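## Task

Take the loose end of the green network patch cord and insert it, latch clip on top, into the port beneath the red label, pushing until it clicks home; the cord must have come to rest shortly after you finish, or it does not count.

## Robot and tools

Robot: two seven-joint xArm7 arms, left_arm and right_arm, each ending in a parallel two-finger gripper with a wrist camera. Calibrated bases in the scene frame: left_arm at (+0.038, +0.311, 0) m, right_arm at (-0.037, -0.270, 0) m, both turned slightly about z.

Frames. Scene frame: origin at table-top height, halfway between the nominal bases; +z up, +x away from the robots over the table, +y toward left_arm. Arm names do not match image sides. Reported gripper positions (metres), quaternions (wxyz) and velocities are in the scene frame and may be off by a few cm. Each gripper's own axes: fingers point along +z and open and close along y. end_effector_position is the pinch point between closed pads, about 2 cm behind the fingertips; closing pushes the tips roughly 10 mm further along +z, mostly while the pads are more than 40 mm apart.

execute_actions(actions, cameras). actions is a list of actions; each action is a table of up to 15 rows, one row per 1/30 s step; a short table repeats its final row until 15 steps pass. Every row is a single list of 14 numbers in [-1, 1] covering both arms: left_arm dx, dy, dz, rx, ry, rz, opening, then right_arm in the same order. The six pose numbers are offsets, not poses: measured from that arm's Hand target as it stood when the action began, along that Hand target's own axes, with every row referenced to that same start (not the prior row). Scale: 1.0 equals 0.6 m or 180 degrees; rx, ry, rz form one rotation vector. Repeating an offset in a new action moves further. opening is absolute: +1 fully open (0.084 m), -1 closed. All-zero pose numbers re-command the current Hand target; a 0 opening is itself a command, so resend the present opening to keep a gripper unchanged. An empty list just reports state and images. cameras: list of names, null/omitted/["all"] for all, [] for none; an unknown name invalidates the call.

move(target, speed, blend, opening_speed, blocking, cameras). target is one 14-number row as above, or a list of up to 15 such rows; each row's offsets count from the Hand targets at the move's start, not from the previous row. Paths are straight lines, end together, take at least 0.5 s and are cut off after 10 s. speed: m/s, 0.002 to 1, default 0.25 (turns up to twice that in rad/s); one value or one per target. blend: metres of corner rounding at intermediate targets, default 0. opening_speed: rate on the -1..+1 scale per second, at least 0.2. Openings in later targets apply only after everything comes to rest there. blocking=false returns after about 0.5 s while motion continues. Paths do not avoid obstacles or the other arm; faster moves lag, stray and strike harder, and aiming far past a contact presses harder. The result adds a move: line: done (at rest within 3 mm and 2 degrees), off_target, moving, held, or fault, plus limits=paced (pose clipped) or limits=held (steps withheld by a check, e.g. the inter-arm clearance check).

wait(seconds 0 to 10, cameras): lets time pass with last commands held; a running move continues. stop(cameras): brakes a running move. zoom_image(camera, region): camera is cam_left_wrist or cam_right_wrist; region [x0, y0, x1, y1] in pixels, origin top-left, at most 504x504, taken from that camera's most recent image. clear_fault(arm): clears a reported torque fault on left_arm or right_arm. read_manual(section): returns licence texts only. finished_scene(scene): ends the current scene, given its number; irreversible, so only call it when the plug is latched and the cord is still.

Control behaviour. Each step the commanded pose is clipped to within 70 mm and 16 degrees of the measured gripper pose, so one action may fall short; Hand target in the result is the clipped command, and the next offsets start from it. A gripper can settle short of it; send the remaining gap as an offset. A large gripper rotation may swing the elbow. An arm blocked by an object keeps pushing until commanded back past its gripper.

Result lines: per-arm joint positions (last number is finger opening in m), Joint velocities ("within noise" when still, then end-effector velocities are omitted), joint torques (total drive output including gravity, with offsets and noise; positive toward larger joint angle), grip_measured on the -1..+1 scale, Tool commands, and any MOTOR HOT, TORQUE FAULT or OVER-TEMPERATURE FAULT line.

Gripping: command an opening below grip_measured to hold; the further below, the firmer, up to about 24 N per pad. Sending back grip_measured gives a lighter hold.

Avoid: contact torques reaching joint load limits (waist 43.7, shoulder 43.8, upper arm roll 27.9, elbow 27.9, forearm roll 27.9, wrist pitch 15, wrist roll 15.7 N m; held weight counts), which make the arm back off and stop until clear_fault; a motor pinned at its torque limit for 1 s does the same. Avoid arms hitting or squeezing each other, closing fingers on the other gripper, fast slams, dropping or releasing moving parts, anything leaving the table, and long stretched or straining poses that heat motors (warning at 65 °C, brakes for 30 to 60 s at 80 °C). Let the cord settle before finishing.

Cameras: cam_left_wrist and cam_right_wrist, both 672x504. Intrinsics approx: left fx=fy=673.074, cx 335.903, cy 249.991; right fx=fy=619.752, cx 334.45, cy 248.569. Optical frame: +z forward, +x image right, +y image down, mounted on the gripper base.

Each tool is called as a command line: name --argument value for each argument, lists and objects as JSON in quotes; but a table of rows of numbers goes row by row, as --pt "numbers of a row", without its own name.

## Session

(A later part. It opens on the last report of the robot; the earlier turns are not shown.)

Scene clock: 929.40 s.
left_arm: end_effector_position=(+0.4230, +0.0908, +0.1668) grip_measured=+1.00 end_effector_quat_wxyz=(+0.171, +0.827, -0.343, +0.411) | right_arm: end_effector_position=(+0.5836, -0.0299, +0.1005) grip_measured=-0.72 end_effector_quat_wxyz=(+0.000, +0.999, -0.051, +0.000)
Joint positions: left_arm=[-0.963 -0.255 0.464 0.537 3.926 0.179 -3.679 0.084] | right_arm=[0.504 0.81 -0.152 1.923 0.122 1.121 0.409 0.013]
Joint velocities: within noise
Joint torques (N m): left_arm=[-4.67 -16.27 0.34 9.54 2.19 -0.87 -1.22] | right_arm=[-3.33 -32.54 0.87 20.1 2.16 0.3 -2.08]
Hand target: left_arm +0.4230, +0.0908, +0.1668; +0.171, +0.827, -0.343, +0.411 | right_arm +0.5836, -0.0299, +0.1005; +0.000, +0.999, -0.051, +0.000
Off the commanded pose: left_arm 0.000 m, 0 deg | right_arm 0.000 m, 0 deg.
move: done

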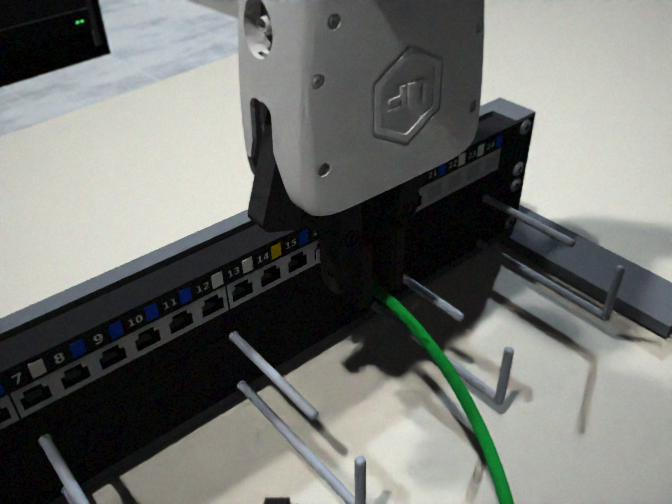

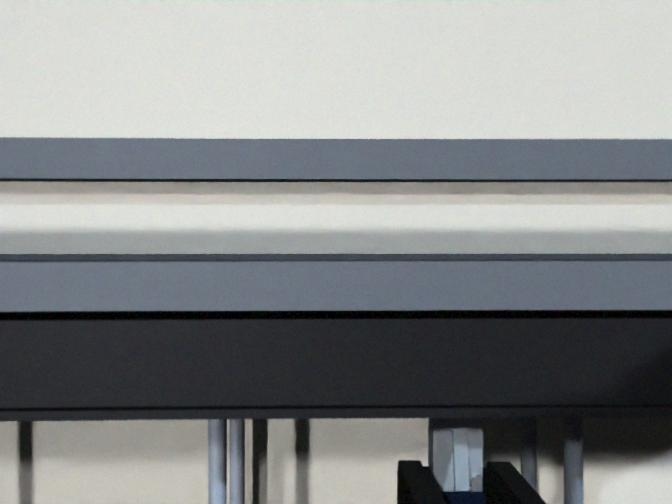

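move --target '[0,0,0,0,0,0,1,0.0067,0.0002,0,0,0,0,-1]' --speed 0.02

zoom_image --camera "cam_left_wrist" --region '[295, 235, 337, 271]'

zoom_image --camera "cam_right_wrist" --region '[390, 384, 540, 504]'

Scene clock: 945.03 s.
left_arm: end_effector_position=(+0.4230, +0.0908, +0.1668) grip_measured=+1.00 end_effector_quat_wxyz=(+0.171, +0.827, -0.343, +0.411) | right_arm: end_effector_position=(+0.5876, -0.0305, +0.1005) grip_measured=-0.72 end_effector_quat_wxyz=(+0.000, +0.999, -0.051, +0.000)
Joint positions: left_arm=[-0.963 -0.255 0.464 0.537 3.926 0.179 -3.679 0.084] | right_arm=[0.499 0.826 -0.151 1.951 0.123 1.132 0.407 0.013]
Joint velocities: within noise
Joint torques (N m): left_arm=[-4.77 -16.38 0.36 9.57 2.23 -0.93 -1.18] | right_arm=[-4.12 -32.82 0.33 20.12 1.99 0.15 -2.02]
Hand target: left_arm +0.4230, +0.0908, +0.1668; +0.171, +0.827, -0.343, +0.411 | right_arm +0.5876, -0.0305, +0.1005; +0.000, +0.999, -0.051, +0.000
Off the commanded pose: left_arm 0.000 m, 0 deg | right_arm 0.000 m, 0 deg.
move: done

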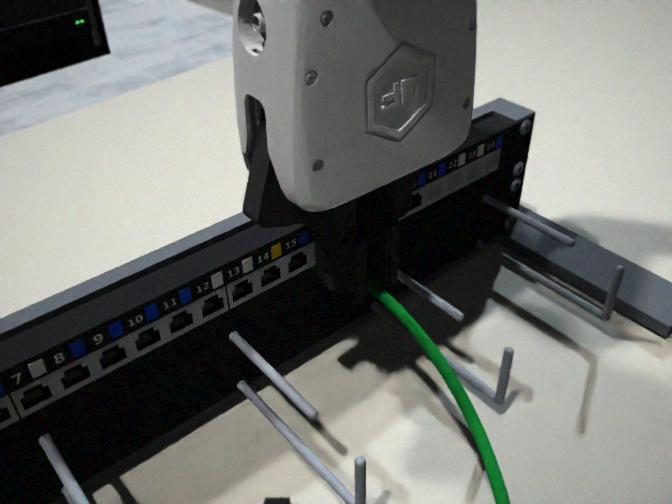

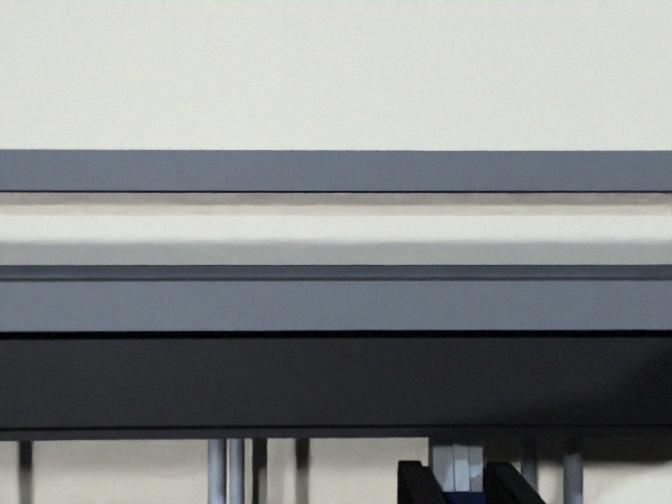

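Scaled by 12.000 from the camera's 672x504 image, which has a finer 960x720 frame.

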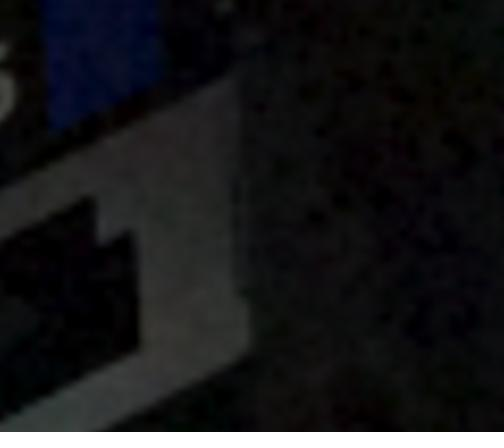

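Scaled by 3.360 from the camera's 672x504 image, which has a finer 960x720 frame.

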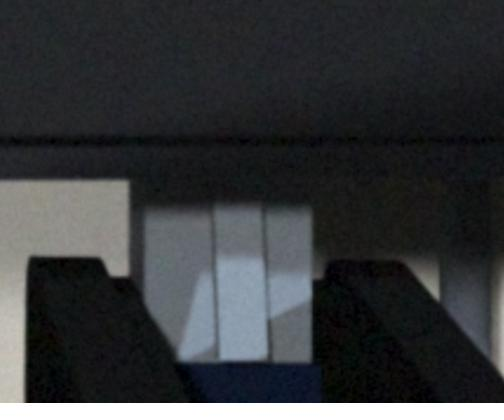

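move --target '[0,0,0,0,0,0,1,0.0075,0,0,0,0,0,-1]' --speed 0.02 --cameras '["cam_right_wrist"]'

zoom_image --camera "cam_right_wrist" --region '[390, 384, 540, 504]'

Scene clock: 955.00 s.
left_arm: end_effector_position=(+0.4230, +0.0908, +0.1668) grip_measured=+1.00 end_effector_quat_wxyz=(+0.171, +0.827, -0.343, +0.411) | right_arm: end_effector_position=(+0.5920, -0.0309, +0.1005) grip_measured=-0.72 end_effector_quat_wxyz=(+0.000, +0.999, -0.051, +0.000)
Joint positions: left_arm=[-0.963 -0.255 0.464 0.537 3.926 0.179 -3.679 0.084] | right_arm=[0.493 0.845 -0.151 1.984 0.124 1.146 0.405 0.013]
Joint velocities: within noise
Joint torques (N m): left_arm=[-4.7 -16.28 0.28 9.57 2.21 -0.94 -1.15] | right_arm=[-7.27 -34.63 -2.86 23.72 1.17 -2.58 -2.13]
Hand target: left_arm +0.4230, +0.0908, +0.1668; +0.171, +0.827, -0.343, +0.411 | right_arm +0.5921, -0.0309, +0.1005; +0.000, +0.999, -0.051, +0.000
Off the commanded pose: left_arm 0.000 m, 0 deg | right_arm 0.000 m, 0 deg.
move: done
Images, in order (width x height): cam_right_wrist 672x504.

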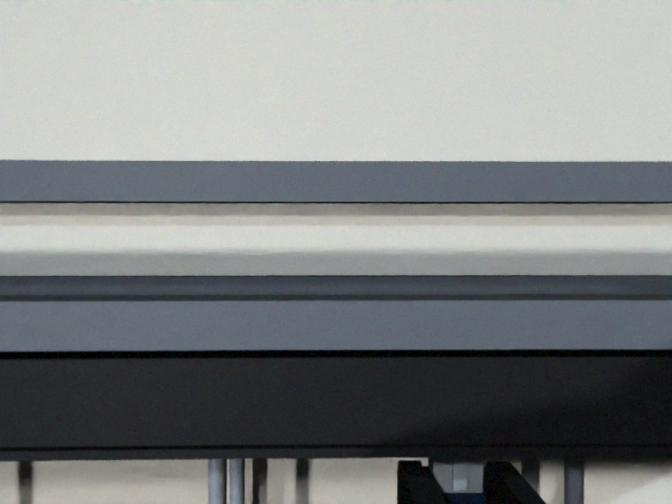

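Scaled by 3.360 from the camera's 672x504 image, which has a finer 960x720 frame.

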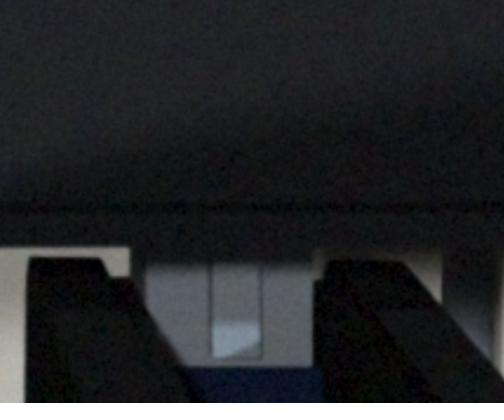

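move --target '[0,0,0,0,0,0,1,0.005,0,0,0,0,0,-1]' --speed 0.02 --cameras '["cam_right_wrist"]'

zoom_image --camera "cam_right_wrist" --region '[390, 384, 540, 504]'

Scene clock: 969.60 s.
left_arm: end_effector_position=(+0.4230, +0.0908, +0.1668) grip_measured=+1.00 end_effector_quat_wxyz=(+0.171, +0.827, -0.343, +0.411) | right_arm: end_effector_position=(+0.5949, -0.0312, +0.1005) grip_measured=-0.72 end_effector_quat_wxyz=(+0.000, +0.999, -0.051, +0.000)
Joint positions: left_arm=[-0.963 -0.255 0.464 0.537 3.926 0.179 -3.679 0.084] | right_arm=[0.49 0.858 -0.15 2.006 0.125 1.156 0.403 0.013]
Joint velocities: within noise
Joint torques (N m): left_arm=[-4.9 -16.17 0.37 9.63 2.11 -0.87 -1.24] | right_arm=[-9.13 -34.24 -3.62 26.7 0.83 -5.07 -2.12]
Hand target: left_arm +0.4230, +0.0908, +0.1668; +0.171, +0.827, -0.343, +0.411 | right_arm +0.5951, -0.0312, +0.1005; +0.000, +0.999, -0.051, +0.000
Off the commanded pose: left_arm 0.000 m, 0 deg | right_arm 0.000 m, 0 deg.
move: done
Images, in order (width x height): cam_right_wrist 672x504.

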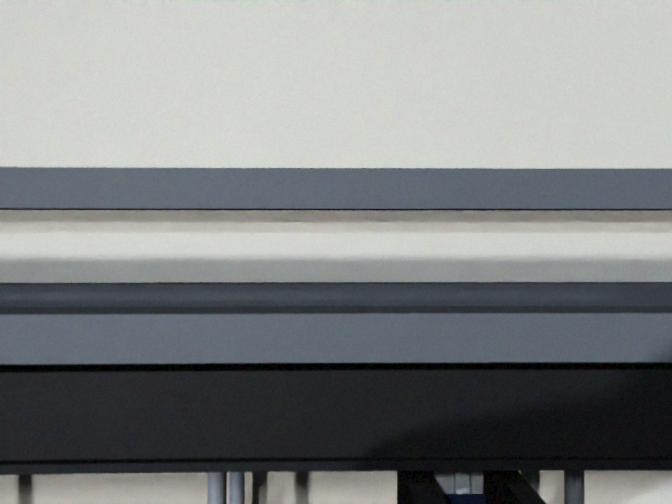

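Scaled by 3.360 from the camera's 672x504 image, which has a finer 960x720 frame.

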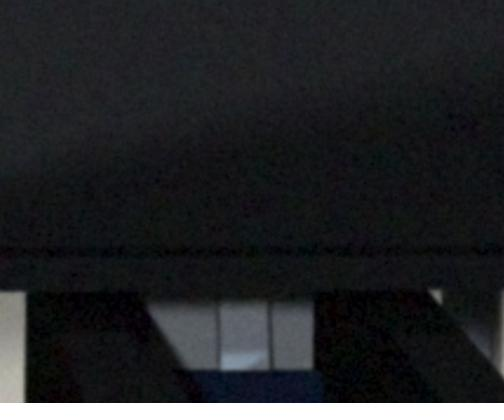

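move --target '[0,0,0,0,0,0,1,0.0037,0,0,0,0,0,-1]' --speed 0.02 --cameras '["cam_right_wrist"]'

zoom_image --camera "cam_right_wrist" --region '[420, 432, 510, 504]'

Scene clock: 985.40 s.
left_arm: end_effector_position=(+0.4230, +0.0908, +0.1668) grip_measured=+1.00 end_effector_quat_wxyz=(+0.171, +0.827, -0.343, +0.411) | right_arm: end_effector_position=(+0.5973, -0.0315, +0.1005) grip_measured=-0.72 end_effector_quat_wxyz=(+0.000, +0.999, -0.051, +0.000)
Joint positions: left_arm=[-0.963 -0.255 0.464 0.537 3.926 0.179 -3.679 0.084] | right_arm=[0.487 0.868 -0.15 2.024 0.125 1.163 0.402 0.013]
Joint velocities: within noise
Joint torques (N m): left_arm=[-4.59 -16.28 0.2 9.57 2.12 -0.89 -1.23] | right_arm=[-10.64 -37.83 -5.08 30.61 0.3 -6.87 -2.1]
Hand target: left_arm +0.4230, +0.0908, +0.1668; +0.171, +0.827, -0.343, +0.411 | right_arm +0.5973, -0.0314, +0.1005; +0.000, +0.999, -0.051, +0.000
Off the commanded pose: left_arm 0.000 m, 0 deg | right_arm 0.000 m, 0 deg.
move: done
Images, in order (width x height): cam_right_wrist 672x504.

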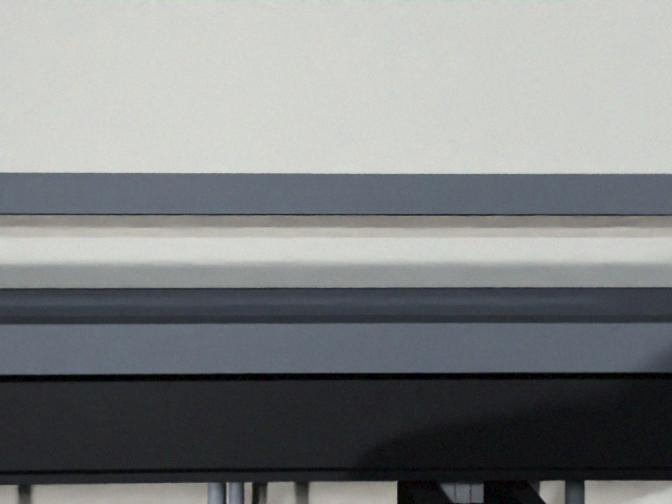

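Scaled by 5.600 from the camera's 672x504 image, which has a finer 960x720 frame.

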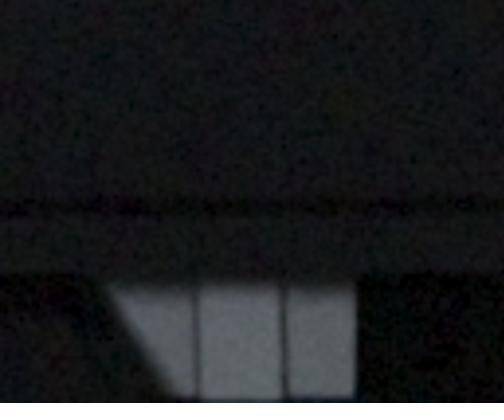

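move --pt "0 0 0 0 0 0 1 0 0 0 0 0 0 -0.75" --pt "0 0 0 0 0 0 1 -0.004 0 0 0 0 0 -0.75" --speed 0.02 --opening_speed 0.5

zoom_image --camera "cam_right_wrist" --region '[420, 432, 510, 504]'

Scene clock: 1037.93 s.
left_arm: end_effector_position=(+0.4230, +0.0908, +0.1668) grip_measured=+1.00 end_effector_quat_wxyz=(+0.171, +0.827, -0.343, +0.411) | right_arm: end_effector_position=(+0.5951, -0.0312, +0.1006) grip_measured=-0.72 end_effector_quat_wxyz=(+0.000, +0.999, -0.051, +0.001)
Joint positions: left_arm=[-0.963 -0.255 0.464 0.537 3.926 0.179 -3.679 0.084] | right_arm=[0.49 0.858 -0.151 2.006 0.125 1.155 0.403 0.013]
Joint velocities: within noise
Joint torques (N m): left_arm=[-4.9 -16.16 0.31 9.57 1.92 -0.92 -1.17] | right_arm=[5.34 -49.57 -3.39 13.96 -1.94 -0.26 2.49]
Hand target: left_arm +0.4230, +0.0908, +0.1668; +0.171, +0.827, -0.343, +0.411 | right_arm +0.5949, -0.0312, +0.1005; +0.000, +0.999, -0.051, +0.000
Off the commanded pose: left_arm 0.000 m, 0 deg | right_arm 0.000 m, 0 deg.
move: done

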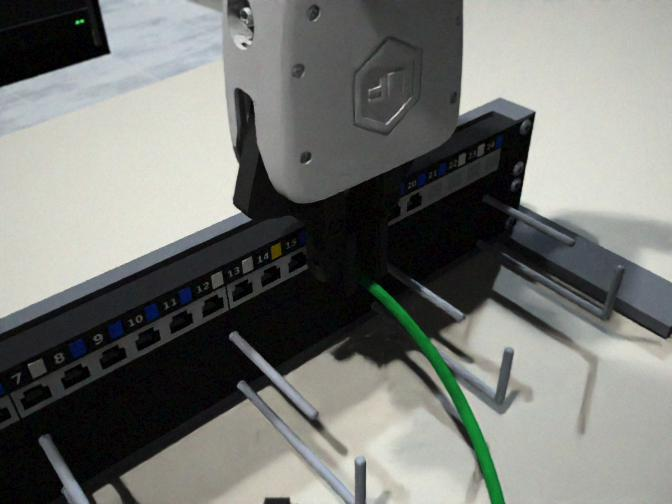

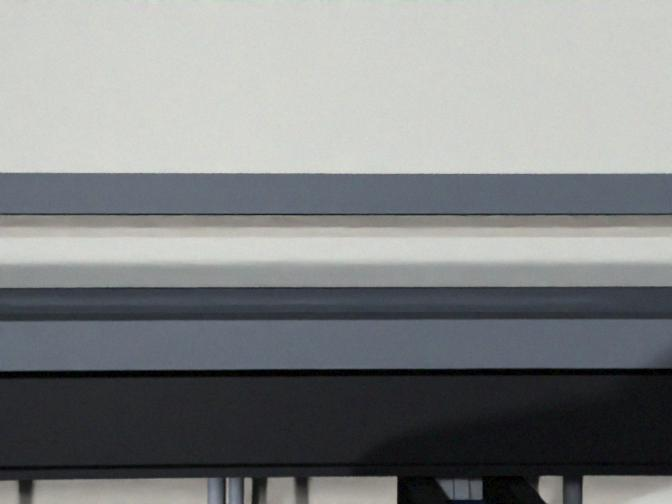

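Scaled by 5.600 from the camera's 672x504 image, which has a finer 960x720 frame.

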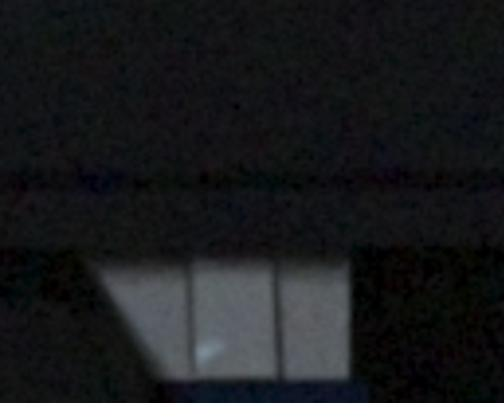

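move --pt "0 0 0 0 0 0 1 0 0 0 0 0 0 -0.35" --pt "0 0 0 0 0 0 1 0 0 -0.15 0 0 0 -0.35" --speed 0.08 --opening_speed 0.4

zoom_image --camera "cam_left_wrist" --region '[270, 200, 410, 300]'

zoom_image --camera "cam_right_wrist" --region '[360, 370, 510, 490]'

Scene clock: 1074.43 s.
left_arm: end_effector_position=(+0.4230, +0.0908, +0.1668) grip_measured=+1.00 end_effector_quat_wxyz=(+0.171, +0.827, -0.343, +0.411) | right_arm: end_effector_position=(+0.5949, -0.0313, +0.1905) grip_measured=-0.37 end_effector_quat_wxyz=(+0.000, +0.999, -0.051, +0.000)
Joint positions: left_arm=[-0.963 -0.255 0.464 0.537 3.926 0.179 -3.679 0.084] | right_arm=[0.48 0.815 -0.156 2.19 0.115 1.382 0.414 0.028]
Joint velocities: within noise
Joint torques (N m): left_arm=[-4.89 -16.39 0.12 9.72 1.95 -0.88 -1.17] | right_arm=[-3.1 -32.69 -1.13 20.17 -1.23 0.07 2.4]
Hand target: left_arm +0.4230, +0.0908, +0.1668; +0.171, +0.827, -0.343, +0.411 | right_arm +0.5949, -0.0313, +0.1905; +0.000, +0.999, -0.051, +0.000
Off the commanded pose: left_arm 0.000 m, 0 deg | right_arm 0.000 m, 0 deg.
move: done

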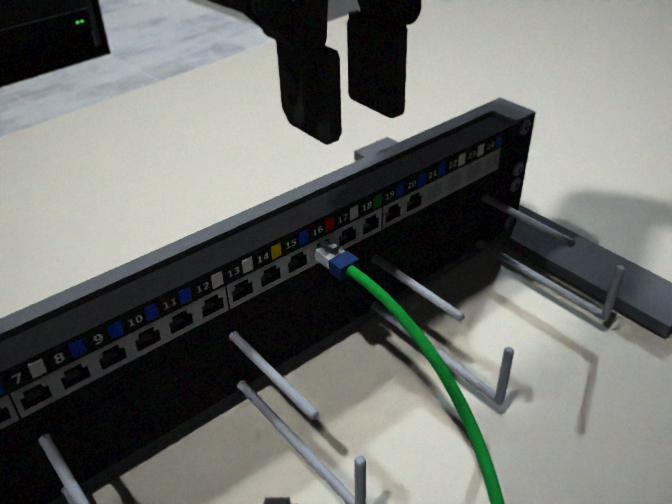

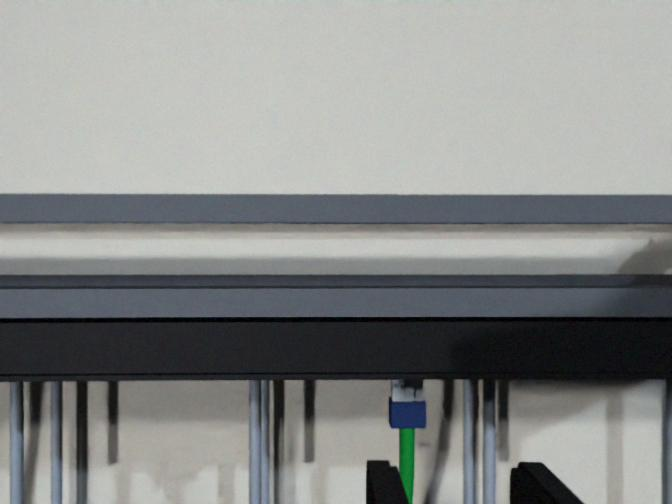

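Scaled by 3.600 from the camera's 672x504 image, which has a finer 960x720 frame.

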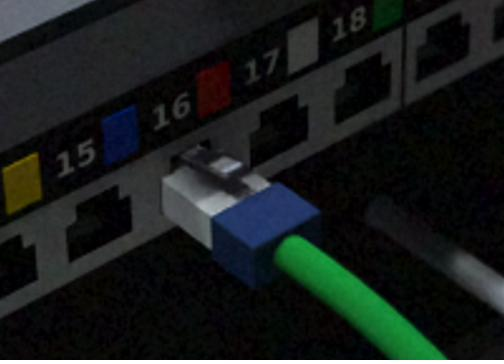

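Scaled by 3.360 from the camera's 672x504 image, which has a finer 960x720 frame.

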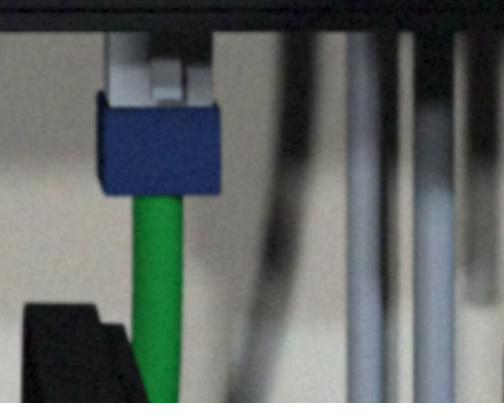

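move --target '[-0.1316,-0.2647,-0.1742,0,0,0,1,0,0,0,0,0,0,-0.35]' --speed 0.2

zoom_image --camera "cam_left_wrist" --region '[250, 200, 430, 330]'

Scene clock: 1129.27 s.
left_arm: end_effector_position=(+0.4430, +0.2957, +0.1666) grip_measured=+1.00 end_effector_quat_wxyz=(+0.171, +0.827, -0.343, +0.411) | right_arm: end_effector_position=(+0.5949, -0.0313, +0.1905) grip_measured=-0.37 end_effector_quat_wxyz=(+0.000, +0.999, -0.051, +0.000)
Joint positions: left_arm=[-0.657 -0.493 0.889 0.386 5.116 0.416 -4.224 0.084] | right_arm=[0.48 0.815 -0.156 2.191 0.115 1.382 0.414 0.028]
Joint velocities: within noise
Joint torques (N m): left_arm=[4.37 3.51 -5.79 13.38 2.62 1.29 -1.11] | right_arm=[-3.53 -32.61 1.07 20.17 1.59 0.15 2.4]
Hand target: left_arm +0.4430, +0.2957, +0.1666; +0.171, +0.827, -0.343, +0.411 | right_arm +0.5949, -0.0313, +0.1905; +0.000, +0.999, -0.051, +0.000
Off the commanded pose: left_arm 0.000 m, 0 deg | right_arm 0.000 m, 0 deg.
move: done

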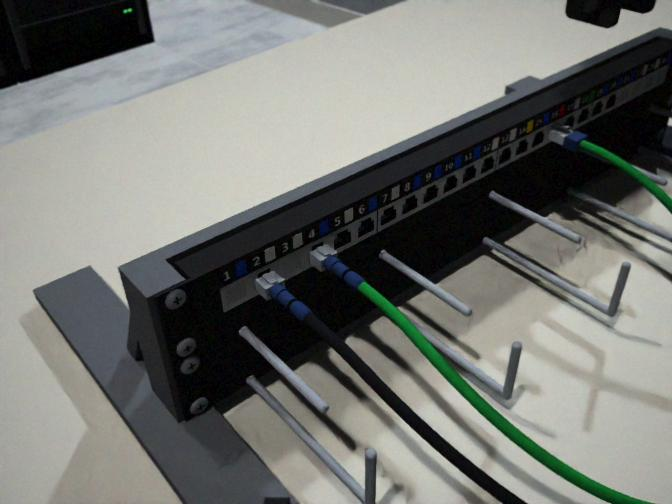

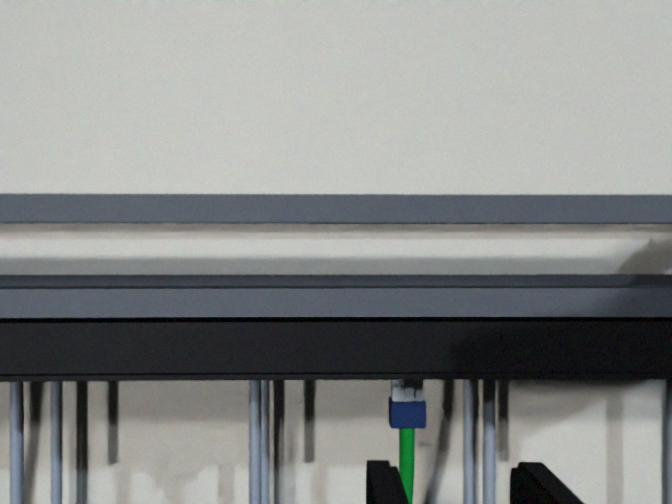

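Scaled by 2.800 from the camera's 672x504 image, which has a finer 960x720 frame.

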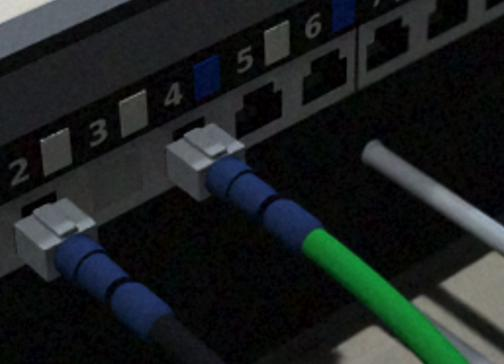

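finished_scene --scene 1

The scene is finished: the task was done.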